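# Seat two printed parts on jig pins, or call

## Task

Place both loose printed parts onto their matching pins in the jig, matching the drawing. If this kit ought not to be assembled, instead press and keep the blue CALL button down for about one second using a closed gripper, and leave the kit's parts untouched.

## Robot and tools

Robot: two arms, left_arm and right_arm, each with a two-finger parallel gripper and a wrist camera. Their URDF root links sit in the scene frame at left_arm (-0.031, +0.274, 0) m, quat_wxyz (+1.000, 0, 0, -0.021), and right_arm (-0.006, -0.241, 0) m, quat_wxyz (+1.000, 0, 0, -0.020). The names do not match image sides.

Frames: the scene frame has its origin at table-top height, halfway between the nominal bases, +z up, +x out over the table, left_arm toward +y. Every hand pose, velocity, target and wrist-camera pose an arm reports or accepts is in that arm's own base frame. Fixed cameras (cam_high, cam_over) and the table use the scene frame. On the gripper, fingers point along its +z and open and close along its y; end_effector_position is the point between the pads, roughly 1 cm short of the fingertips. Reported positions and orientations can be off by a few centimetres, more at long reach.

A row is 16 plain numbers: left_arm x, y, z (metres), qw, qx, qy, qz (w first), opening; then the same eight for right_arm. Positions and quaternions are absolute poses in each arm's base frame, never offsets. Opening runs -1 (closed) to +1 (fully open, 0.094 m). Both arms appear in every row even if one is idle; to keep an arm still, resend the whole pose and opening from the result before it started resting, and keep its orientation by repeating the same quaternion rather than the drifted reported one. A 0 opening is a real command, so resend the present opening to leave a gripper alone.

execute_actions(actions, cameras): actions is a list of up to 15 actions; each action is a list of up to 15 rows, one per 1/30 s step, and a short list repeats its last row to fill 15 steps. Each target must lie within 0.6 m, along each gripper axis, of that gripper's position when the action begins, or the action is rejected for both arms; if the first action fails that check against the last reported state, or any action is malformed, nothing runs. Images come only with an empty actions list or when cameras names them (["all"], [] or names).

move(target, speed, blend, opening_speed, grip_force, blocking, cameras): target is one 16-number row or a list of up to 15 rows, with no 0.6 m limit; each gripper follows a straight line from its Hand target. speed is m/s, 0.002 to 4.3, default 0.25 (rotation capped at twice that in rad/s), one value or one per target. blend in metres rounds corners in a list; 0 stops at each point. opening_speed (0.2 or more, scale units per second) ramps the fingers; use it slowly on fragile items. grip_force is newtons per pad, 10 to 50, persists until changed; lower values close slowly. blocking=false returns after about 0.5 s while motion continues; a new move takes over from the current point. Paths ignore obstacles and the other arm, lag and overshoot more when fast, and a path near an arm's own base can flip its shoulder, so route around bases. A move is capped at 10 s. Its result adds a move: line: done, off_target, moving, held or fault, plus limits (paced means the sent pose was clipped, held means steps were withheld). done means at rest within 10 mm and 2 degrees; neither done nor off_target tells you about contact.

wait(seconds 0 to 10) lets time pass holding commands; stop brakes a running move; zoom_image(camera, region [x0,y0,x1,y1] pixels, max 504x504) enlarges part of the newest image of cam_high, cam_low, cam_over, cam_left_wrist or cam_right_wrist; read_manual gives licence text only; finished_scene ends the scene for good, so call it only once the result will hold without the robot.

Control behaviour: each step, commanded orientation is clipped to 40 degrees from the measured one, and position is favoured if both cannot be met. One action may fall short; the result's Hand target shows where the arm is actually heading, so send the remainder next. Friction and load can leave a gripper a few centimetres from its command without any contact.

Result lines: positions and quaternions per arm; Hand target; Tool commands (present gripper commands); grip_measured (measured opening on the -1..1 scale, up to ~2.5 mm wide when empty, and somewhat narrower than a hard part when squeezing); the last Joint positions value is opening in metres; Joint torques include gravity, have fixed offsets and noise, and numbers 3 and 4 wrap at ±28 N m; grip_effort_nm is motor effort, negative closing, and a drift toward zero can mean the part slipped. Joint velocities may read within noise. Motor temperatures and Actions left may be omitted unless they changed notably. MOTOR HOT appears at 85 °C; at 100 °C an OVER-TEMPERATURE FAULT drops that arm for 30 to 60 s or more, so avoid long holds, stretched arms and pushing at unreachable poses.

Gripping: to release, command well above grip_measured. Squeeze force jumps to the full limit once the command is about 0.06 below first touch (more for small, round or soft items).

Avoid: parts falling or ending off the table, dropping or releasing moving parts, fast contacts, hard pushes on fixed or heavy things, and any collision or squeeze between the two arms (the clearance check does not protect grippers or wrist cameras from each other). Any arm stop costs. Thinking time lets the scene run on.

Each tool is called after "Call:" by a JSON object that holds its "method" and its "body", one argument or row to a line.

## Session

Call:
{"method": "execute_actions", "body": {
  "actions": []
}}

Scene clock: 0.00 s.
left_arm: end_effector_position=(+0.5116, -0.0191, +0.2183) grip_measured=+1.000 grip_effort_nm=n/a end_effector_quat_wxyz=(+0.346, +0.159, +0.922, -0.072) | right_arm: end_effector_position=(+0.7941, +0.3740, +0.1627) grip_measured=+1.000 grip_effort_nm=n/a end_effector_quat_wxyz=(+0.474, -0.361, +0.803, -0.007)
Joint positions: left_arm=[0.058 1.317 1.032 -0.612 0.282 0.3 0.094] | right_arm=[0.447 2.205 1.951 -0.328 0.033 -0.415 0.094]
Joint velocities: within noise
Joint torques (N m): no reading
Motor temperatures (°C): left_arm=[29 29 33 35 28 36 38] | right_arm=[34 38 36 24 34 28 33]
Heat: left arm: hottest gripper 38 °C; right arm: hottest shoulder 38 °C.
Hand target: left_arm +0.5186, -0.0187, +0.2278; +0.355, +0.160, +0.919, -0.070 | right_arm +0.7999, +0.3768, +0.1816; +0.489, -0.357, +0.796, -0.006
Tool commands: left_gripper/opening=+1.0 right_gripper/opening=+1.0

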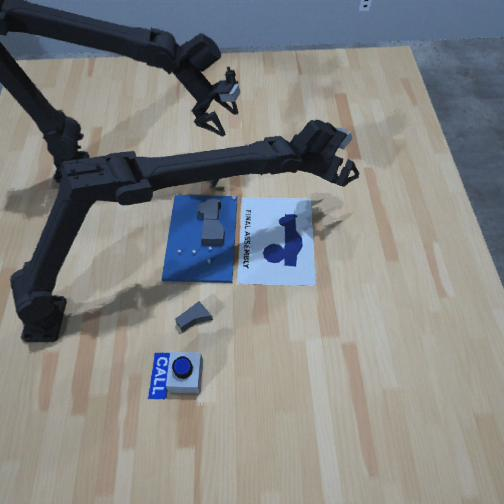

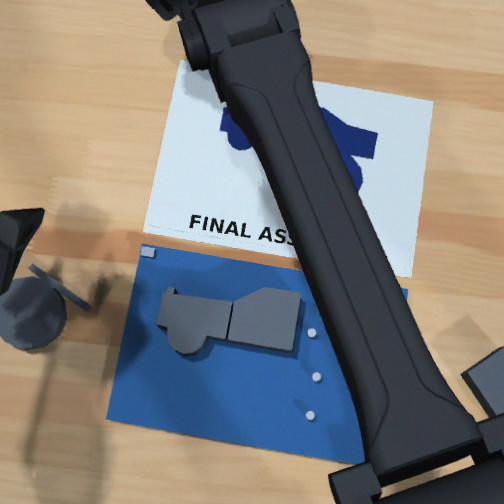

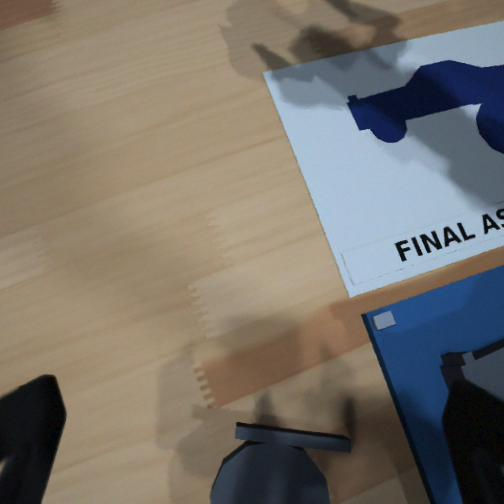

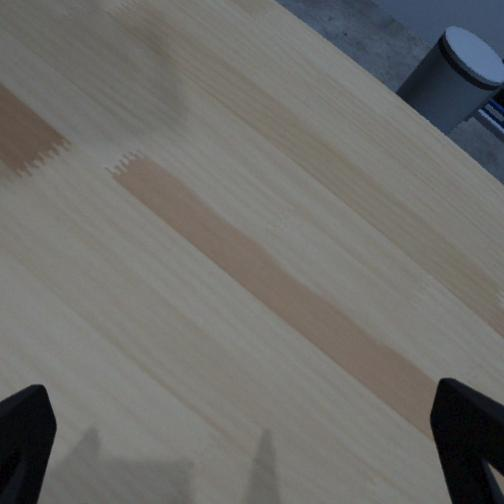

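Call:
{"method": "move", "body": {
  "target": [
    [0.40,0.02,0.30,0,0,1,0,1,0.55,0.05,0.33,0,0,1,0,1],
    [0.33,0.02,0.28,0,0,1,0,1,0.30,-0.06,0.30,0,0,1,0,1]
  ],
  "blend": 0.05,
  "speed": 0.6,
  "cameras": ["all"]
}}

Scene clock: 3.53 s.
left_arm: end_effector_position=(+0.3322, +0.0185, +0.2818) grip_measured=+1.000 grip_effort_nm=0.02 end_effector_quat_wxyz=(+0.004, +0.010, +1.000, -0.001) | right_arm: end_effector_position=(+0.3048, -0.0582, +0.3018) grip_measured=+1.000 grip_effort_nm=-0.01 end_effector_quat_wxyz=(+0.013, +0.002, +1.000, -0.004)
Joint positions: left_arm=[0.058 1.205 1.26 -1.62 0.002 0.077 0.094] | right_arm=[-0.186 1.137 1.261 -1.666 0.003 -0.181 0.094]
Joint torques (N m): left_arm=[0.38 -10.64 8.59 0.01 -0.21 -0.01] | right_arm=[-1.08 -3.43 7.64 -0.47 -0.09 0.01]
Heat: left arm: hottest gripper 38 °C; right arm: hottest shoulder 38 °C.
Hand target: left_arm +0.3300, +0.0200, +0.2800; +0.000, +0.000, +1.000, +0.000 | right_arm +0.3002, -0.0600, +0.2997; +0.006, +0.000, +1.000, -0.001
Off the commanded pose: left_arm 0.003 m, 1 deg | right_arm 0.005 m, 2 deg.
joint sent to its limit (right arm) — joint 4 (wrist pitch), lower limit. The joint targets still meet the commanded pose.
move: done
camera_calibration:
cam_left_wrist: T_world_to_cam=[[0.00581231, -0.999704, -0.0236268, 0.0231722], [-0.907284, -0.0152069, 0.420243, 0.221407], [-0.420478, 0.0189936, -0.907104, 0.480427], [0, 0, 0, 1]] pos_world=[0.402753, 0.0174072, 0.3433]
cam_right_wrist: T_world_to_cam=[[-0.017572, -0.999744, 0.0142426, -0.0608561], [-0.921576, 0.0217198, 0.387591, 0.204984], [-0.387801, -0.00631487, -0.921721, 0.485232], [0, 0, 0, 1]] pos_world=[0.376012, -0.0622286, 0.368666]

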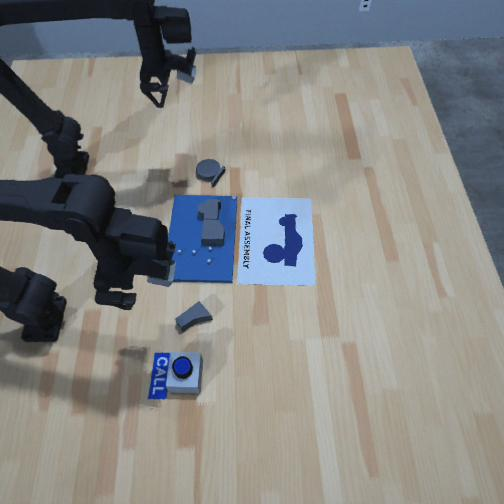

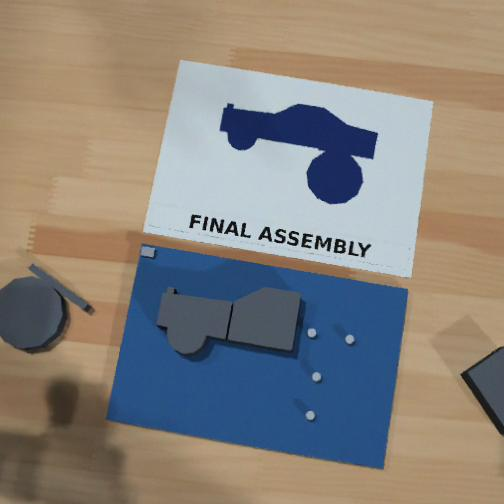

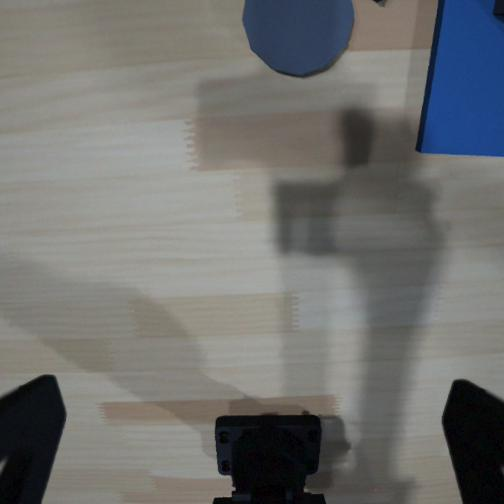

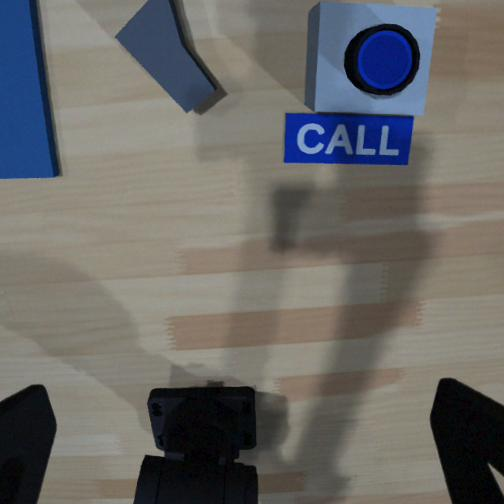

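Call:
{"method": "zoom_image", "body": {
  "camera": "cam_over",
  "region": [0, 240, 140, 380]
}}

Call:
{"method": "zoom_image", "body": {
  "camera": "cam_high",
  "region": [140, 150, 250, 260]
}}

Call:
{"method": "zoom_image", "body": {
  "camera": "cam_over",
  "region": [100, 240, 420, 480]
}}

Call:
{"method": "zoom_image", "body": {
  "camera": "cam_right_wrist",
  "region": [60, 0, 260, 130]
}}

Call:
{"method": "zoom_image", "body": {
  "camera": "cam_high",
  "region": [150, 280, 250, 420]
}}

Call:
{"method": "zoom_image", "body": {
  "camera": "cam_over",
  "region": [140, 50, 440, 280]
}}

Scaled by 3.600.

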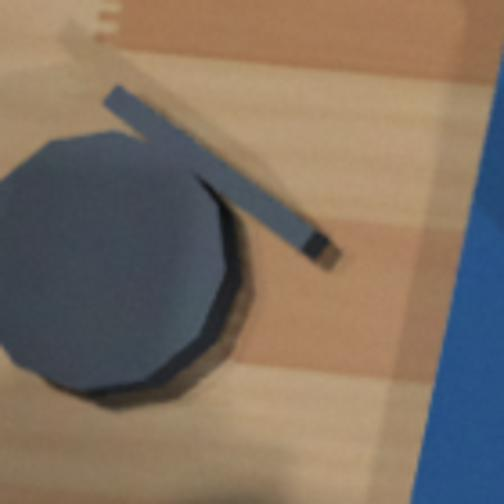

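Scaled by 4.582.

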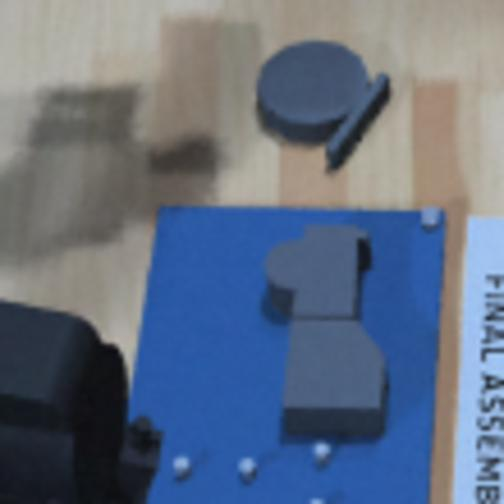

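Scaled by 1.575.

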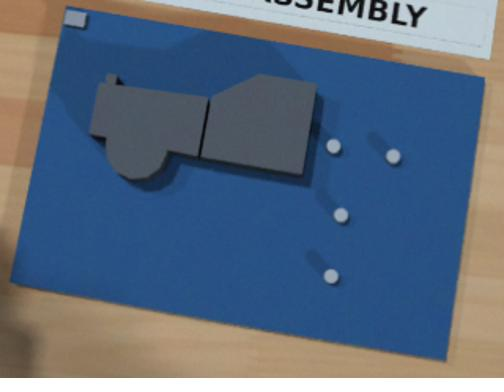

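Scaled by 2.520.

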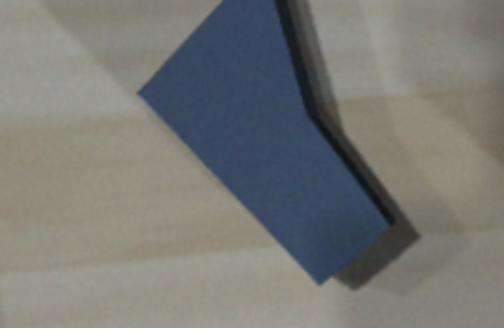

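Scaled by 3.600.

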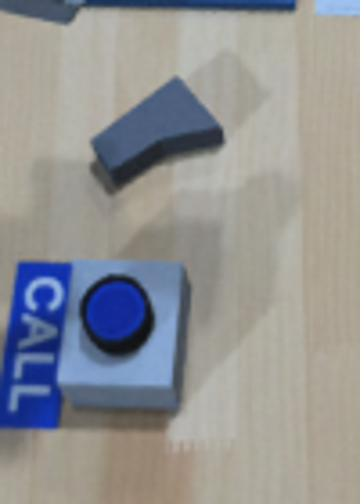

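Scaled by 1.680.

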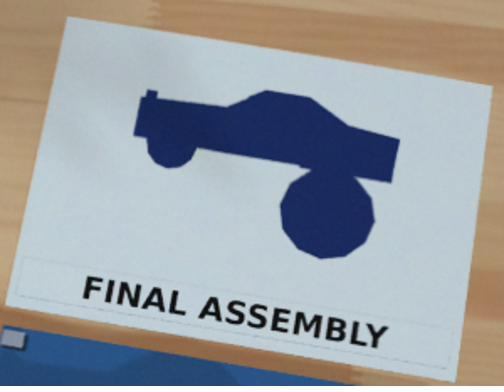

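Call:
{"method": "move", "body": {
  "target": [0.48,-0.033,0.20,0,0,1,0,1,0.40,0.0,0.20,0,0,1,0,1],
  "speed": 0.5,
  "cameras": ["all"]
}}

Scene clock: 6.47 s.
left_arm: end_effector_position=(+0.4653, -0.0302, +0.1852) grip_measured=+1.000 grip_effort_nm=0.02 end_effector_quat_wxyz=(-0.022, +0.006, +1.000, +0.000) | right_arm: end_effector_position=(+0.3904, -0.0020, +0.1917) grip_measured=+1.000 grip_effort_nm=-0.01 end_effector_quat_wxyz=(-0.019, -0.005, +1.000, +0.000)
Joint positions: left_arm=[-0.063 1.605 1.41 -1.421 0.002 -0.051 0.094] | right_arm=[-0.004 1.402 1.203 -1.408 0 -0.013 0.094]
Joint torques (N m): left_arm=[-0.21 -17.26 12.31 0.23 -0.21 0.01] | right_arm=[0.03 -7.3 9.44 0.43 0.04 0.26]
Heat: left arm: hottest gripper 38 °C; right arm: hottest shoulder 38 °C.
Hand target: left_arm +0.4793, -0.0330, +0.2001; +0.000, +0.000, +1.000, +0.000 | right_arm +0.3997, +0.0000, +0.2001; +0.000, +0.000, +1.000, +0.000
Off the commanded pose: left_arm 0.021 m, 3 deg | right_arm 0.013 m, 2 deg.
move: off_target (left_arm, right_arm)
camera_calibration:
cam_left_wrist: T_world_to_cam=[[0.0113739, -0.999591, -0.0262439, -0.0306398], [-0.884283, -0.0223075, 0.466418, 0.36252], [-0.466813, 0.017902, -0.884175, 0.466979], [0, 0, 0, 1]] pos_world=[0.538911, -0.0309002, 0.243001]
cam_right_wrist: T_world_to_cam=[[-0.00364978, -0.999971, 0.00662513, -0.00560475], [-0.895134, 0.0062204, 0.445754, 0.303779], [-0.445782, -0.00430348, -0.895131, 0.4348], [0, 0, 0, 1]] pos_world=[0.465728, -0.00562306, 0.253829]

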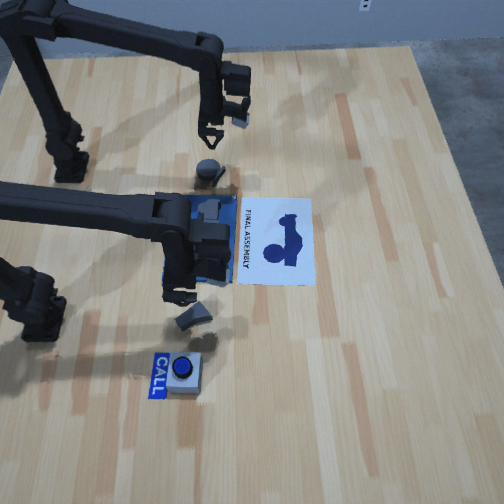

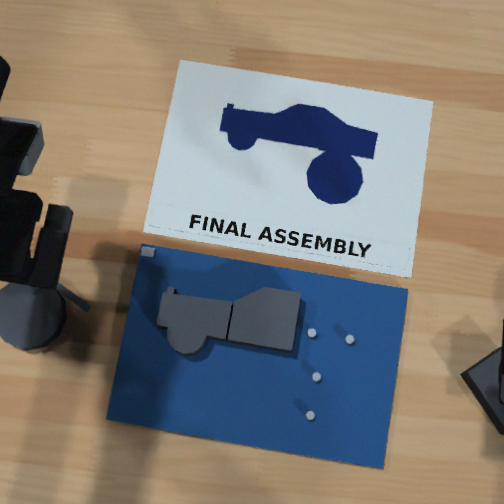

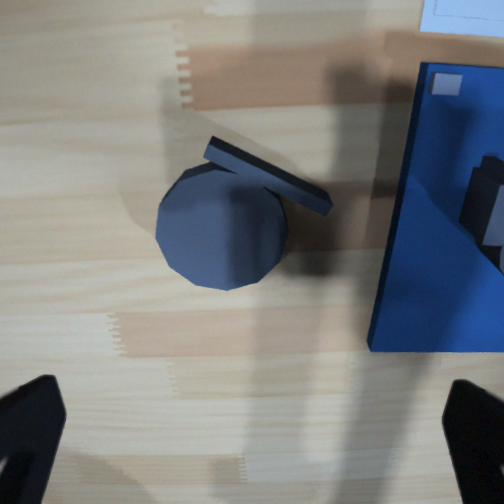

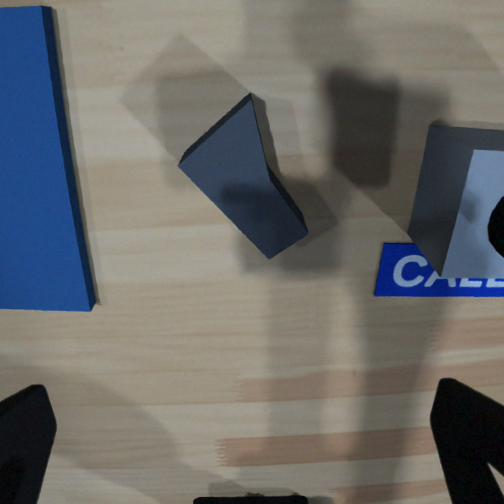

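Call:
{"method": "zoom_image", "body": {
  "camera": "cam_right_wrist",
  "region": [160, 70, 340, 280]
}}

Call:
{"method": "zoom_image", "body": {
  "camera": "cam_over",
  "region": [260, 80, 400, 220]
}}

Call:
{"method": "zoom_image", "body": {
  "camera": "cam_over",
  "region": [140, 260, 380, 440]
}}

Call:
{"method": "zoom_image", "body": {
  "camera": "cam_left_wrist",
  "region": [140, 120, 350, 310]
}}

Scaled by 2.400.

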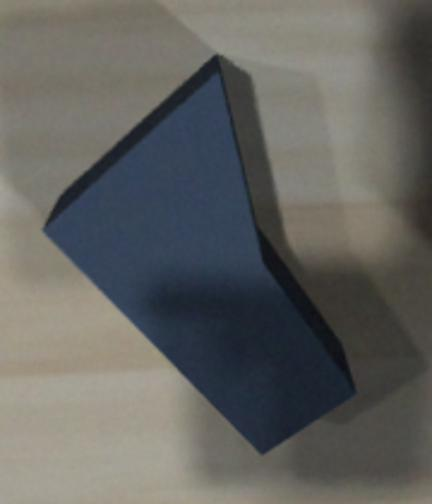

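Scaled by 3.600.

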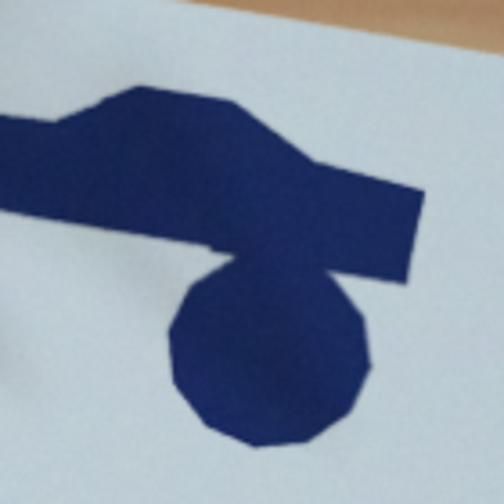

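Scaled by 2.100.

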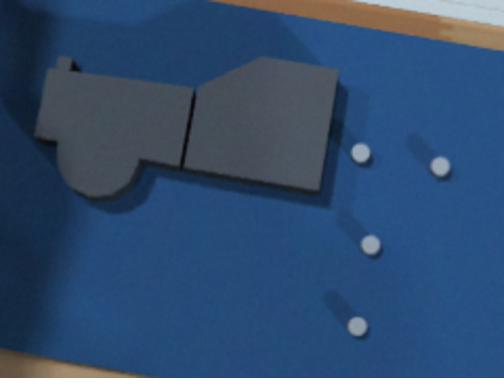

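Scaled by 2.400.

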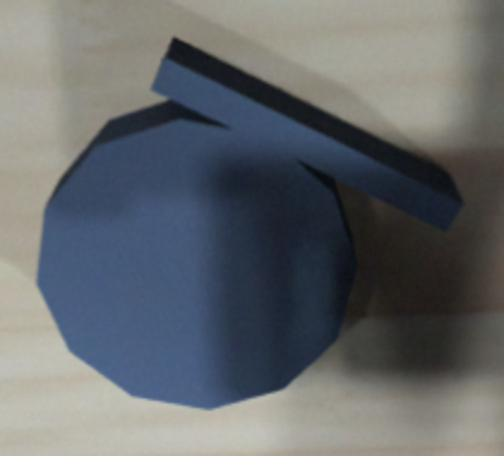

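Call:
{"method": "move", "body": {
  "target": [0.440,-0.011,0.12,0,0.0802,0.9968,0,1,0.376,-0.013,0.12,0,-0.3256,0.9455,0,0.3],
  "speed": 0.3,
  "cameras": ["all"]
}}

Scene clock: 12.87 s.
left_arm: end_effector_position=(+0.4389, -0.0159, +0.1183) grip_measured=+1.000 grip_effort_nm=0.02 end_effector_quat_wxyz=(-0.008, +0.078, +0.997, +0.000) | right_arm: end_effector_position=(+0.3754, -0.0099, +0.1213) grip_measured=+0.302 grip_effort_nm=-0.12 end_effector_quat_wxyz=(-0.005, -0.323, +0.946, +0.000)
Joint positions: left_arm=[-0.035 1.569 1.185 -1.203 0 0.12 0.094] | right_arm=[-0.024 1.402 1.01 -1.189 0.003 -0.682 0.061]
Joint torques (N m): left_arm=[0.97 -16.91 7.9 0.64 -0.16 0.23] | right_arm=[-1.03 -6.77 6.99 0.42 -0.13 0.01]
Heat: left arm: hottest gripper 38 °C; right arm: hottest shoulder 38 °C.
Hand target: left_arm +0.4400, -0.0110, +0.1201; +0.000, +0.080, +0.997, +0.000 | right_arm +0.3760, -0.0131, +0.1200; +0.000, -0.325, +0.946, +0.000
Off the commanded pose: left_arm 0.005 m, 1 deg | right_arm 0.003 m, 1 deg.
move: done
camera_calibration:
cam_left_wrist: T_world_to_cam=[[-0.1305, -0.991165, -0.0237035, 0.0442773], [-0.891209, 0.106797, 0.440841, 0.378813], [-0.434414, 0.0786544, -0.897272, 0.383596], [0, 0, 0, 1]] pos_world=[0.510019, -0.0267414, 0.178243]
cam_right_wrist: T_world_to_cam=[[0.601884, -0.798579, 0.00280534, -0.237908], [-0.724888, -0.544863, 0.421499, 0.255458], [-0.335071, -0.255727, -0.906825, 0.322487], [0, 0, 0, 1]] pos_world=[0.436428, 0.0316704, 0.185431]

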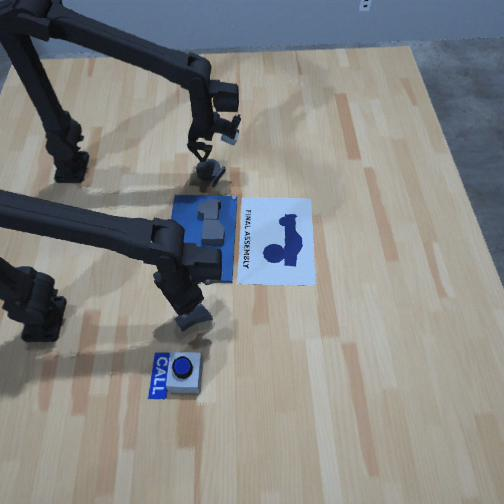

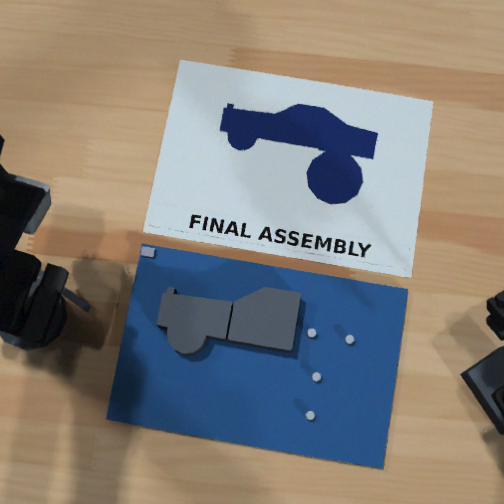

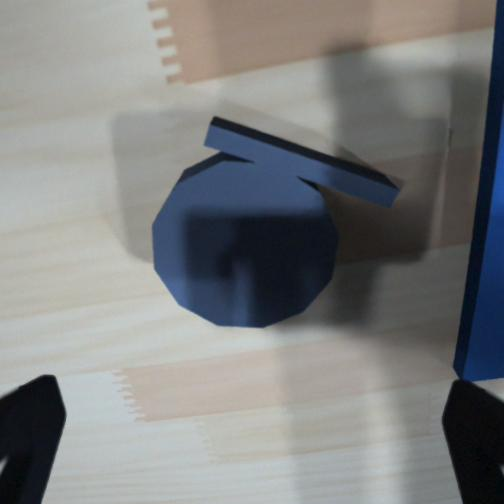

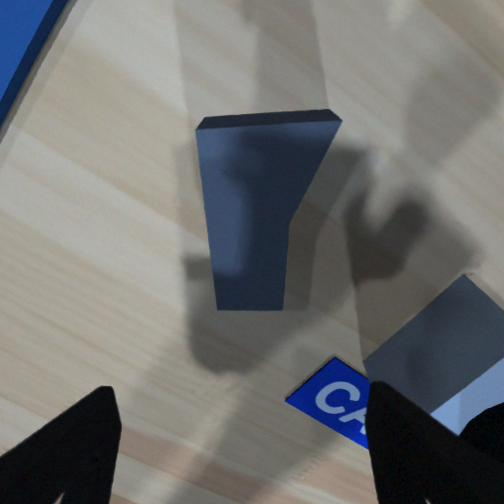

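Call:
{"method": "move", "body": {
  "target": [0.442,-0.012,0.024,0,0.0802,0.9968,0,1,0.3755,-0.0132,0.026,0,-0.3256,0.9455,0,0.3],
  "speed": 0.15,
  "cameras": ["all"]
}}

Scene clock: 14.63 s.
left_arm: end_effector_position=(+0.4405, -0.0159, +0.0298) grip_measured=+1.000 grip_effort_nm=0.02 end_effector_quat_wxyz=(+0.000, +0.078, +0.997, +0.000) | right_arm: end_effector_position=(+0.3750, -0.0099, +0.0308) grip_measured=+0.302 grip_effort_nm=-0.11 end_effector_quat_wxyz=(-0.001, -0.324, +0.946, -0.001)
Joint positions: left_arm=[-0.035 1.678 1.057 -0.95 0 0.12 0.094] | right_arm=[-0.024 1.526 0.869 -0.914 0.003 -0.683 0.061]
Joint torques (N m): left_arm=[0.85 -15.68 7.27 0.75 -0.13 0.26] | right_arm=[-1.03 -6.3 6.27 0.5 -0.13 0.01]
Heat: left arm: hottest gripper 38 °C; right arm: hottest shoulder 38 °C.
Hand target: left_arm +0.4420, -0.0120, +0.0242; +0.000, +0.080, +0.997, +0.000 | right_arm +0.3753, -0.0132, +0.0260; +0.000, -0.325, +0.946, +0.000
Off the commanded pose: left_arm 0.007 m, 0 deg | right_arm 0.006 m, 0 deg.
move: done
camera_calibration:
cam_left_wrist: T_world_to_cam=[[-0.13014, -0.991172, -0.0253143, 0.0422394], [-0.898465, 0.107093, 0.425783, 0.422879], [-0.419314, 0.0781555, -0.904471, 0.298405], [0, 0, 0, 1]] pos_world=[0.510564, -0.0267428, 0.0909129]
cam_right_wrist: T_world_to_cam=[[0.602426, -0.798125, 0.00890984, -0.237767], [-0.72881, -0.545486, 0.413861, 0.294934], [-0.325453, -0.255814, -0.910296, 0.236724], [0, 0, 0, 1]] pos_world=[0.43523, 0.0316715, 0.0955457]

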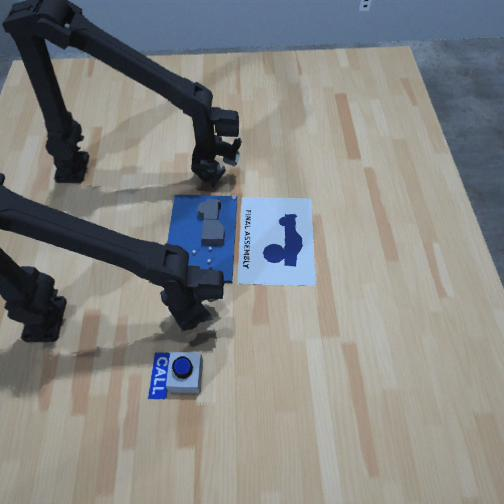

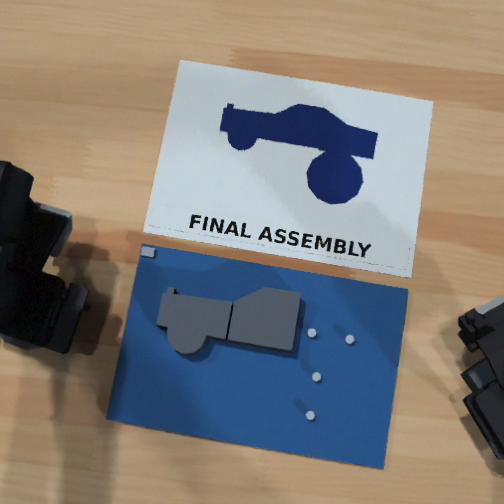

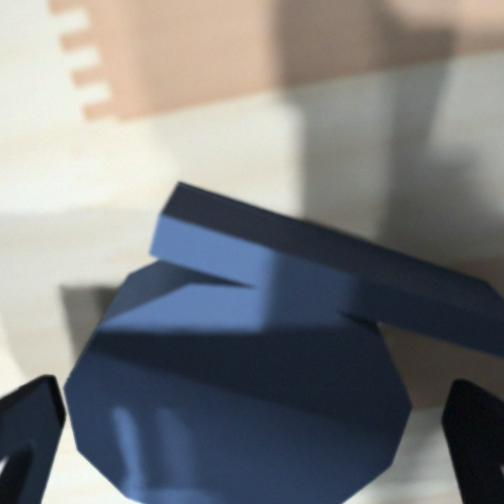

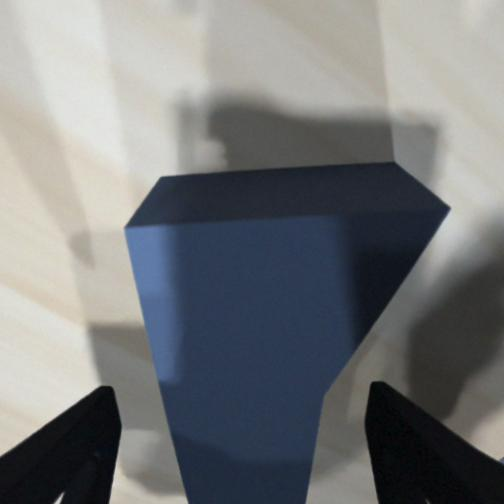

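Call:
{"method": "move", "body": {
  "target": [0.442,-0.012,0.024,0,0.0802,0.9968,0,0.38,0.3755,-0.0132,0.026,0,-0.3256,0.9455,0,-0.6],
  "opening_speed": 0.5,
  "grip_force": 40,
  "cameras": ["cam_left_wrist","cam_right_wrist"]
}}

Scene clock: 17.43 s.
left_arm: end_effector_position=(+0.4405, -0.0158, +0.0298) grip_measured=+0.586 grip_effort_nm=-0.83 end_effector_quat_wxyz=(+0.000, +0.077, +0.997, +0.000) | right_arm: end_effector_position=(+0.3750, -0.0101, +0.0308) grip_measured=-0.333 grip_effort_nm=-0.85 end_effector_quat_wxyz=(-0.001, -0.324, +0.946, -0.001)
Joint positions: left_arm=[-0.035 1.678 1.057 -0.95 0 0.12 0.074] | right_arm=[-0.024 1.526 0.869 -0.914 0.003 -0.684 0.031]
Joint torques (N m): left_arm=[0.85 -15.91 7.32 0.8 -0.15 0.23] | right_arm=[-1.03 -6.42 6.26 0.47 -0.12 0.01]
Heat: left arm: hottest gripper 38 °C; right arm: hottest shoulder 38 °C.
Hand target: left_arm +0.4420, -0.0121, +0.0242; +0.000, +0.080, +0.997, +0.000 | right_arm +0.3753, -0.0132, +0.0260; +0.000, -0.326, +0.946, +0.000
Off the commanded pose: left_arm 0.007 m, 0 deg | right_arm 0.006 m, 0 deg.
grip_force (N): 40, 40
move: done
camera_calibration:
cam_left_wrist: T_world_to_cam=[[-0.129702, -0.99123, -0.0253039, 0.0422105], [-0.898526, 0.106703, 0.425754, 0.42288], [-0.41932, 0.0779571, -0.904485, 0.298388], [0, 0, 0, 1]] pos_world=[0.510564, -0.0265436, 0.0909129]
cam_right_wrist: T_world_to_cam=[[0.602426, -0.798125, 0.00890984, -0.237927], [-0.72881, -0.545486, 0.413861, 0.294825], [-0.325453, -0.255814, -0.910296, 0.236673], [0, 0, 0, 1]] pos_world=[0.43523, 0.0314715, 0.0955457]
Images, in order (width x height): cam_left_wrist 504x504, cam_right_wrist 504x504.

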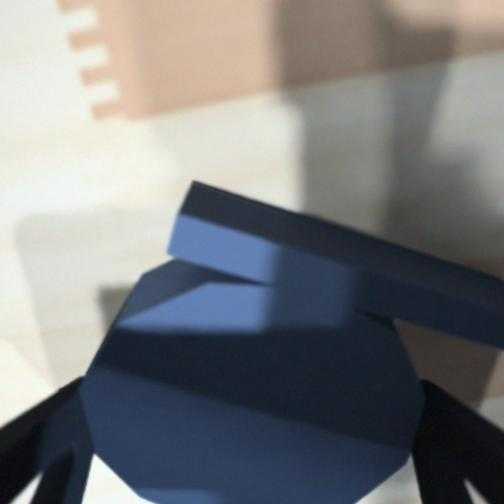

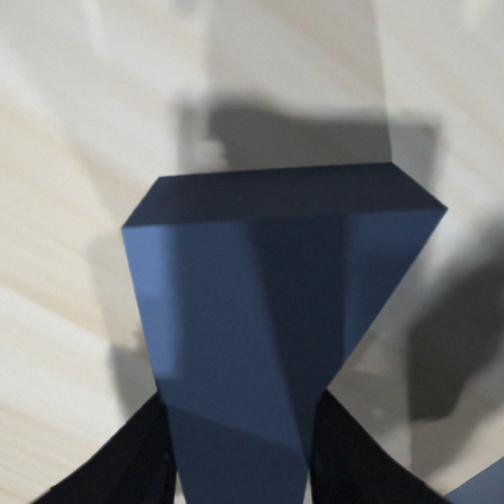

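Call:
{"method": "move", "body": {
  "target": [
    [0.442,-0.008,0.10,0,0.0802,0.9968,0,0.38,0.3755,-0.0132,0.10,0,-0.3256,0.9455,0,-0.6],
    [0.442,-0.008,0.12,0,0.0802,0.9968,0,0.38,0.421,0.117,0.10,0,-0.6769,0.7361,0,-0.6]
  ],
  "blend": 0.02,
  "speed": 0.2,
  "cameras": ["all"]
}}

Scene clock: 21.73 s.
left_arm: end_effector_position=(+0.4253, -0.0127, +0.0987) grip_measured=+0.586 grip_effort_nm=-0.83 end_effector_quat_wxyz=(-0.024, +0.078, +0.997, -0.001) | right_arm: end_effector_position=(+0.4032, +0.1090, +0.0868) grip_measured=-0.333 grip_effort_nm=-0.85 end_effector_quat_wxyz=(-0.013, -0.669, +0.743, +0.005)
Joint positions: left_arm=[-0.029 1.576 1.136 -1.179 0 0.127 0.074] | right_arm=[0.266 1.559 1.082 -1.122 0.003 -1.2 0.031]
Joint torques (N m): left_arm=[0.67 -17.14 11.89 -0.59 -0.16 0.27] | right_arm=[0.15 -7.65 11.36 -0.68 -0.14 -0.01]
Heat: left arm: hottest gripper 38 °C; right arm: hottest shoulder 38 °C.
Hand target: left_arm +0.4411, -0.0079, +0.1202; +0.000, +0.080, +0.997, +0.000 | right_arm +0.4201, +0.1168, +0.1001; +0.000, -0.677, +0.736, +0.000
Off the commanded pose: left_arm 0.027 m, 3 deg | right_arm 0.024 m, 2 deg.
grip_force (N): 40, 40
move: off_target (left_arm, right_arm)
camera_calibration:
cam_left_wrist: T_world_to_cam=[[-0.131612, -0.991092, -0.0203527, 0.045426], [-0.876776, 0.106802, 0.46889, 0.366067], [-0.46254, 0.0795561, -0.883022, 0.370344], [0, 0, 0, 1]] pos_world=[0.498237, -0.0235385, 0.156302]
cam_right_wrist: T_world_to_cam=[[0.992982, -0.116829, -0.0183961, -0.389708], [-0.098068, -0.900301, 0.424076, 0.140684], [-0.0661063, -0.419296, -0.90544, 0.240126], [0, 0, 0, 1]] pos_world=[0.416644, 0.181813, 0.150589]

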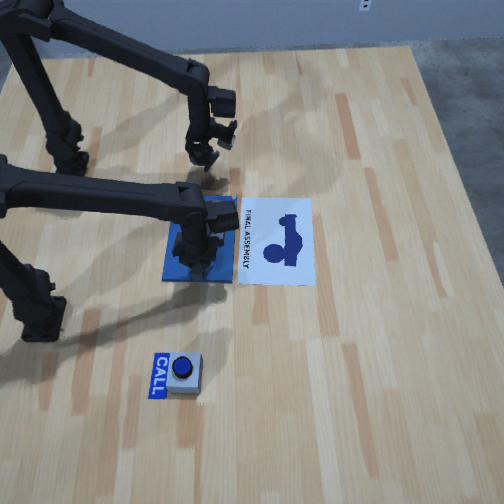

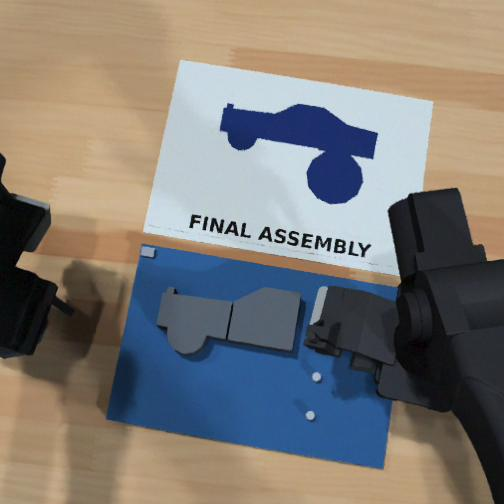

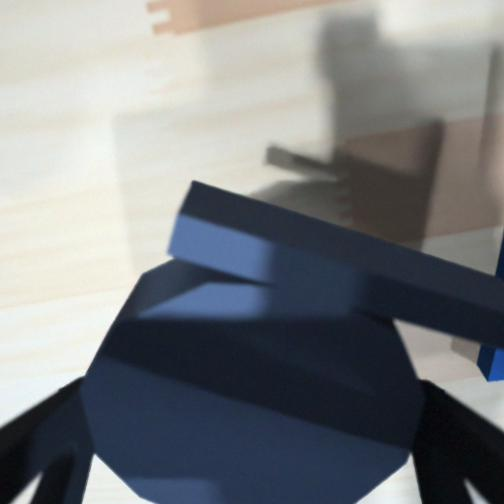

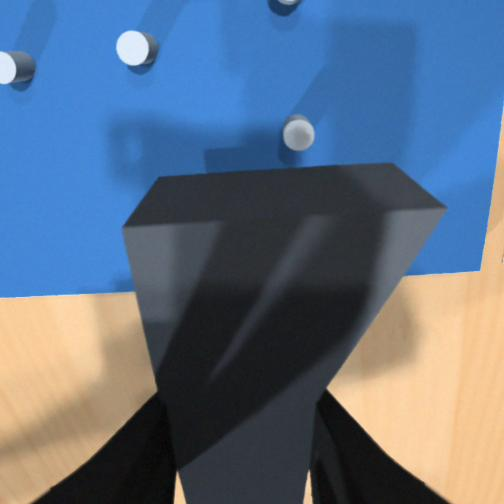

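Call:
{"method": "zoom_image", "body": {
  "camera": "cam_right_wrist",
  "region": [90, 0, 340, 240]
}}

Call:
{"method": "zoom_image", "body": {
  "camera": "cam_over",
  "region": [220, 270, 400, 430]
}}

Scaled by 2.016.

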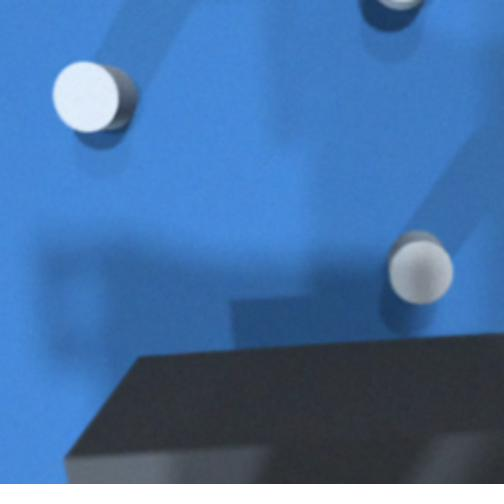

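Scaled by 2.800.

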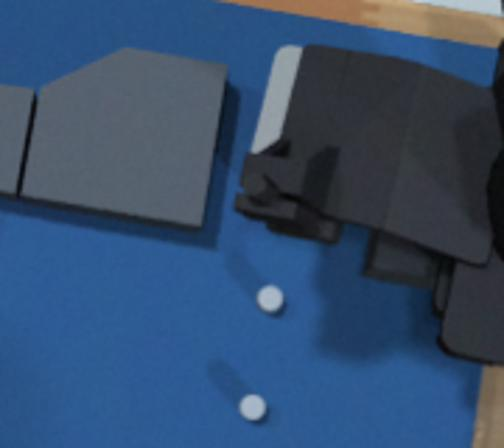

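Call:
{"method": "move", "body": {
  "target": [0.442,-0.008,0.12,0,0.0802,0.9968,0,0.38,0.441,0.164,0.105,0.012,-0.6927,0.7212,-0.004,-0.6],
  "speed": 0.1,
  "cameras": ["all"]
}}

Scene clock: 25.03 s.
left_arm: end_effector_position=(+0.4253, -0.0127, +0.0990) grip_measured=+0.586 grip_effort_nm=-0.83 end_effector_quat_wxyz=(-0.023, +0.078, +0.997, -0.001) | right_arm: end_effector_position=(+0.4239, +0.1547, +0.0914) grip_measured=-0.333 grip_effort_nm=-0.86 end_effector_quat_wxyz=(+0.002, +0.696, -0.718, -0.001)
Joint positions: left_arm=[-0.029 1.575 1.136 -1.179 0 0.127 0.074] | right_arm=[0.351 1.62 1.17 -1.125 -0.001 -1.188 0.031]
Joint torques (N m): left_arm=[1.32 -17.49 11.88 -0.62 -0.16 0.27] | right_arm=[0.38 -8.53 11.58 -0.62 -0.11 0.26]
Heat: left arm: hottest gripper 37 °C; right arm: hottest shoulder 38 °C.
Hand target: left_arm +0.4412, -0.0079, +0.1202; +0.000, +0.080, +0.997, +0.000 | right_arm +0.4402, +0.1637, +0.1052; -0.013, +0.693, -0.721, +0.004
Off the commanded pose: left_arm 0.027 m, 3 deg | right_arm 0.024 m, 2 deg.
grip_force (N): 40, 40
move: off_target (left_arm, right_arm)
camera_calibration:
cam_left_wrist: T_world_to_cam=[[-0.13154, -0.991102, -0.0203612, 0.0453996], [-0.877098, 0.106789, 0.46829, 0.366136], [-0.461949, 0.0794578, -0.88334, 0.370451], [0, 0, 0, 1]] pos_world=[0.498238, -0.0235388, 0.1567]
cam_right_wrist: T_world_to_cam=[[0.999003, -0.0445644, 0.00277241, -0.420497], [-0.0417358, -0.90992, 0.412679, 0.160556], [-0.0158681, -0.412383, -0.910872, 0.242983], [0, 0, 0, 1]] pos_world=[0.430634, 0.227556, 0.156234]

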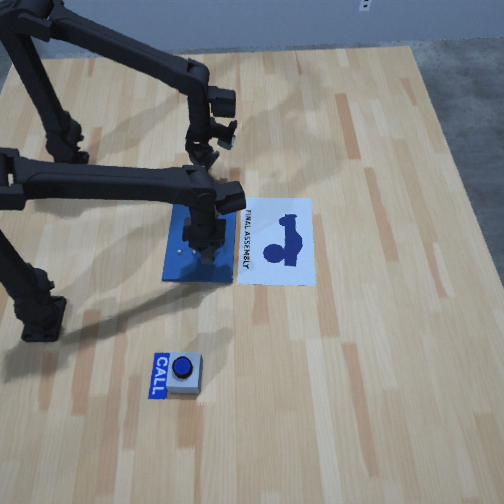

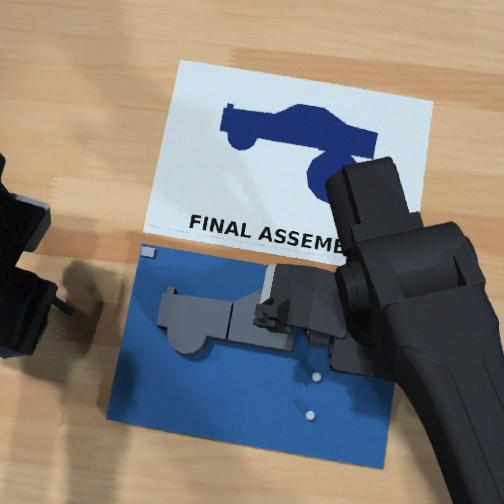

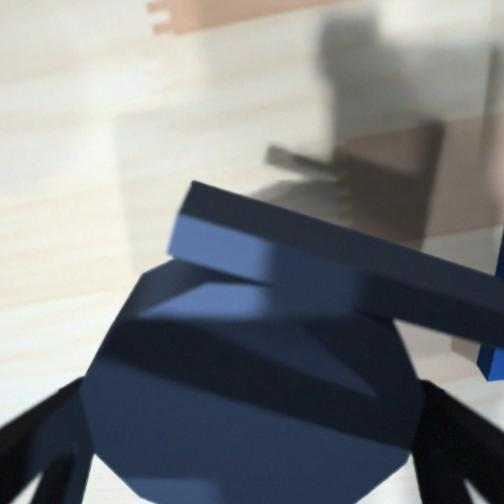

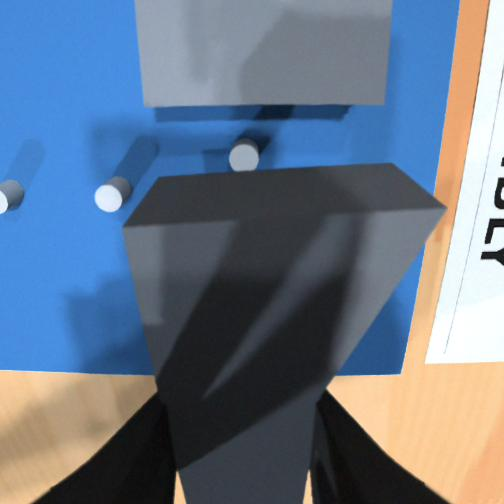

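Call:
{"method": "move", "body": {
  "target": [0.442,-0.008,0.12,0,0.0802,0.9968,0,0.38,0.4406,0.1755,0.100,0.012,-0.6750,0.7378,-0.004,-0.6],
  "speed": 0.08,
  "cameras": ["cam_over","cam_right_wrist"]
}}

Scene clock: 27.80 s.
left_arm: end_effector_position=(+0.4253, -0.0127, +0.0990) grip_measured=+0.586 grip_effort_nm=-0.83 end_effector_quat_wxyz=(-0.023, +0.078, +0.997, -0.001) | right_arm: end_effector_position=(+0.4219, +0.1641, +0.0866) grip_measured=-0.333 grip_effort_nm=-0.85 end_effector_quat_wxyz=(+0.006, +0.677, -0.736, -0.003)
Joint positions: left_arm=[-0.029 1.575 1.136 -1.179 0 0.127 0.074] | right_arm=[0.372 1.635 1.175 -1.125 -0.001 -1.117 0.031]
Joint torques (N m): left_arm=[1.2 -17.08 11.95 -0.53 -0.16 0.27] | right_arm=[0.26 -8.82 11.38 -0.24 -0.07 0.25]
Heat: left arm: hottest gripper 37 °C; right arm: hottest shoulder 38 °C.
Hand target: left_arm +0.4412, -0.0079, +0.1202; +0.000, +0.080, +0.997, +0.000 | right_arm +0.4395, +0.1751, +0.1003; -0.012, +0.675, -0.738, +0.004
Off the commanded pose: left_arm 0.027 m, 3 deg | right_arm 0.026 m, 2 deg.
grip_force (N): 40, 40
move: off_target (left_arm, right_arm)
camera_calibration:
cam_right_wrist: T_world_to_cam=[[0.995439, -0.0952146, -0.00599099, -0.407521], [-0.0840557, -0.905014, 0.416993, 0.187645], [-0.0451258, -0.414588, -0.90889, 0.255041], [0, 0, 0, 1]] pos_world=[0.432943, 0.236756, 0.151116]
Images, in order (width x height): cam_over 504x504, cam_right_wrist 504x504.

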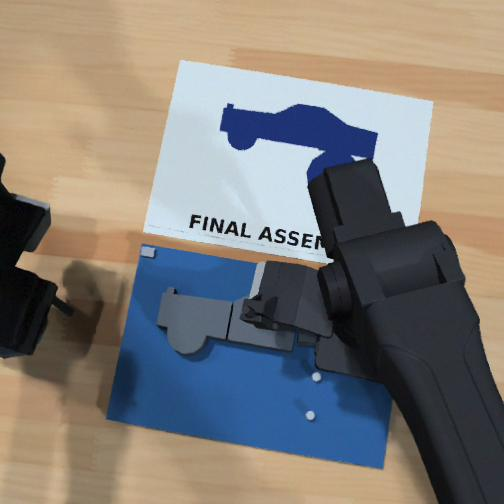

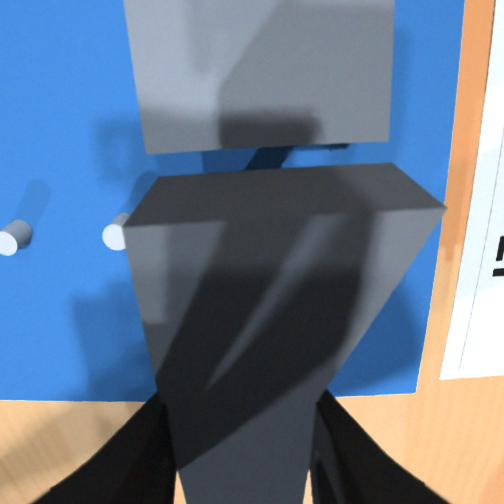

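Call:
{"method": "move", "body": {
  "target": [0.442,-0.008,0.12,0,0.0802,0.9968,0,0.38,0.4433,0.1771,0.078,0.018,-0.6723,0.7402,-0.006,-0.6],
  "speed": 0.08,
  "cameras": ["cam_over","cam_right_wrist"]
}}

Scene clock: 29.20 s.
left_arm: end_effector_position=(+0.4253, -0.0127, +0.0990) grip_measured=+0.586 grip_effort_nm=-0.83 end_effector_quat_wxyz=(-0.023, +0.078, +0.997, -0.001) | right_arm: end_effector_position=(+0.4324, +0.1682, +0.0743) grip_measured=-0.333 grip_effort_nm=-0.85 end_effector_quat_wxyz=(+0.004, -0.674, +0.738, -0.001)
Joint positions: left_arm=[-0.029 1.575 1.136 -1.179 0 0.127 0.074] | right_arm=[0.372 1.663 1.175 -1.074 -0.001 -1.108 0.031]
Joint torques (N m): left_arm=[0.79 -17.2 11.96 -0.47 -0.15 0.28] | right_arm=[0.32 -9.23 9.06 0.47 -0.06 0.27]
Heat: left arm: hottest gripper 37 °C; right arm: hottest elbow 39 °C.
Hand target: left_arm +0.4412, -0.0079, +0.1202; +0.000, +0.080, +0.997, +0.000 | right_arm +0.4429, +0.1770, +0.0782; +0.018, -0.672, +0.740, -0.006
Off the commanded pose: left_arm 0.027 m, 3 deg | right_arm 0.015 m, 2 deg.
grip_force (N): 40, 40
move: off_target (left_arm, right_arm)
camera_calibration:
cam_right_wrist: T_world_to_cam=[[0.994513, -0.103622, 0.0143454, -0.417327], [-0.10045, -0.907644, 0.407544, 0.205641], [-0.02921, -0.406749, -0.913073, 0.238075], [0, 0, 0, 1]] pos_world=[0.442648, 0.240241, 0.139558]
Images, in order (width x height): cam_over 504x504, cam_right_wrist 504x504.

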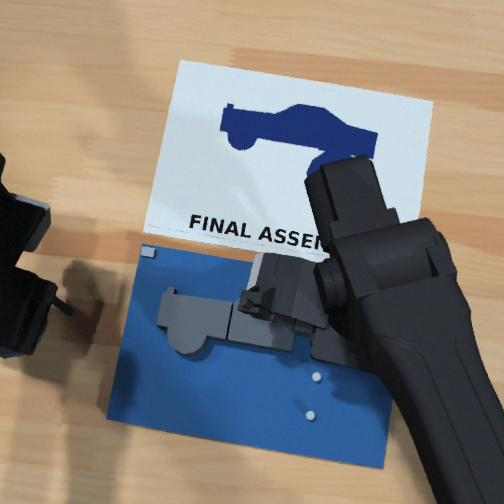

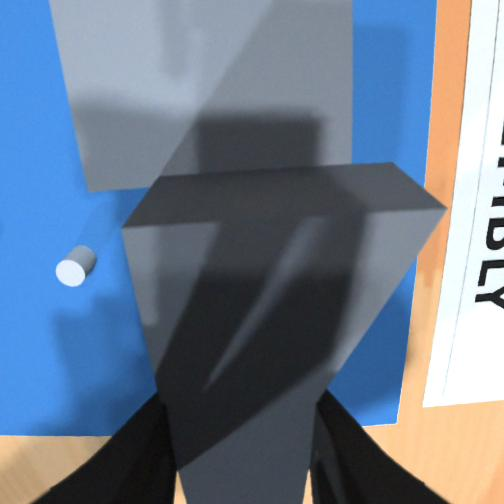

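Call:
{"method": "move", "body": {
  "target": [0.442,-0.008,0.12,0,0.0802,0.9968,0,0.38,0.4353,0.1745,0.079,0.018,-0.6723,0.7402,-0.006,-0.6],
  "speed": 0.05,
  "cameras": ["cam_right_wrist"]
}}

Scene clock: 30.07 s.
left_arm: end_effector_position=(+0.4253, -0.0127, +0.0990) grip_measured=+0.586 grip_effort_nm=-0.83 end_effector_quat_wxyz=(-0.023, +0.078, +0.997, -0.001) | right_arm: end_effector_position=(+0.4332, +0.1687, +0.0743) grip_measured=-0.333 grip_effort_nm=-0.85 end_effector_quat_wxyz=(+0.006, -0.674, +0.739, -0.002)
Joint positions: left_arm=[-0.029 1.575 1.136 -1.179 0 0.127 0.074] | right_arm=[0.372 1.663 1.175 -1.07 -0.001 -1.107 0.031]
Joint torques (N m): left_arm=[0.73 -16.85 11.99 -0.39 -0.17 0.25] | right_arm=[0.32 -10.58 7.24 0.49 -0.07 0.27]
Heat: left arm: hottest gripper 37 °C; right arm: hottest elbow 39 °C.
Hand target: left_arm +0.4412, -0.0079, +0.1202; +0.000, +0.080, +0.997, +0.000 | right_arm +0.4352, +0.1745, +0.0790; +0.018, -0.672, +0.740, -0.006
Off the commanded pose: left_arm 0.027 m, 3 deg | right_arm 0.008 m, 1 deg.
grip_force (N): 40, 40
move: off_target (left_arm)
camera_calibration:
cam_right_wrist: T_world_to_cam=[[0.994383, -0.10434, 0.0177757, -0.418233], [-0.102547, -0.908152, 0.405886, 0.207314], [-0.0262071, -0.405429, -0.913751, 0.236801], [0, 0, 0, 1]] pos_world=[0.443349, 0.24064, 0.139666]
Images, in order (width x height): cam_right_wrist 504x504.

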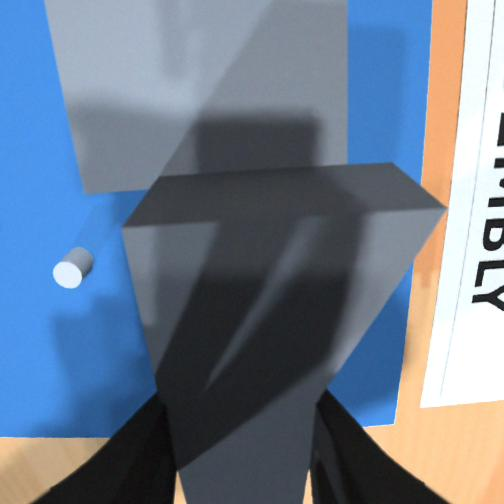

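Call:
{"method": "move", "body": {
  "target": [0.442,-0.008,0.12,0,0.0802,0.9968,0,0.38,0.424,0.166,0.081,0.018,-0.6723,0.7402,-0.006,-0.6],
  "speed": 0.05
}}

Scene clock: 31.03 s.
left_arm: end_effector_position=(+0.4253, -0.0127, +0.0990) grip_measured=+0.586 grip_effort_nm=-0.83 end_effector_quat_wxyz=(-0.023, +0.078, +0.997, -0.001) | right_arm: end_effector_position=(+0.4220, +0.1644, +0.0719) grip_measured=-0.333 grip_effort_nm=-0.85 end_effector_quat_wxyz=(+0.003, -0.674, +0.739, +0.000)
Joint positions: left_arm=[-0.029 1.575 1.136 -1.179 0 0.127 0.074] | right_arm=[0.372 1.642 1.141 -1.064 -0.001 -1.107 0.031]
Joint torques (N m): left_arm=[1.08 -17.2 11.95 -0.59 -0.17 0.28] | right_arm=[-0.32 -11.34 6.86 0.4 -0.06 0.19]
Heat: left arm: hottest gripper 37 °C; right arm: hottest elbow 39 °C.
Hand target: left_arm +0.4412, -0.0079, +0.1202; +0.000, +0.080, +0.997, +0.000 | right_arm +0.4240, +0.1660, +0.0811; +0.018, -0.672, +0.740, -0.006
Off the commanded pose: left_arm 0.027 m, 3 deg | right_arm 0.010 m, 2 deg.
grip_force (N): 40, 40
move: off_target (left_arm)


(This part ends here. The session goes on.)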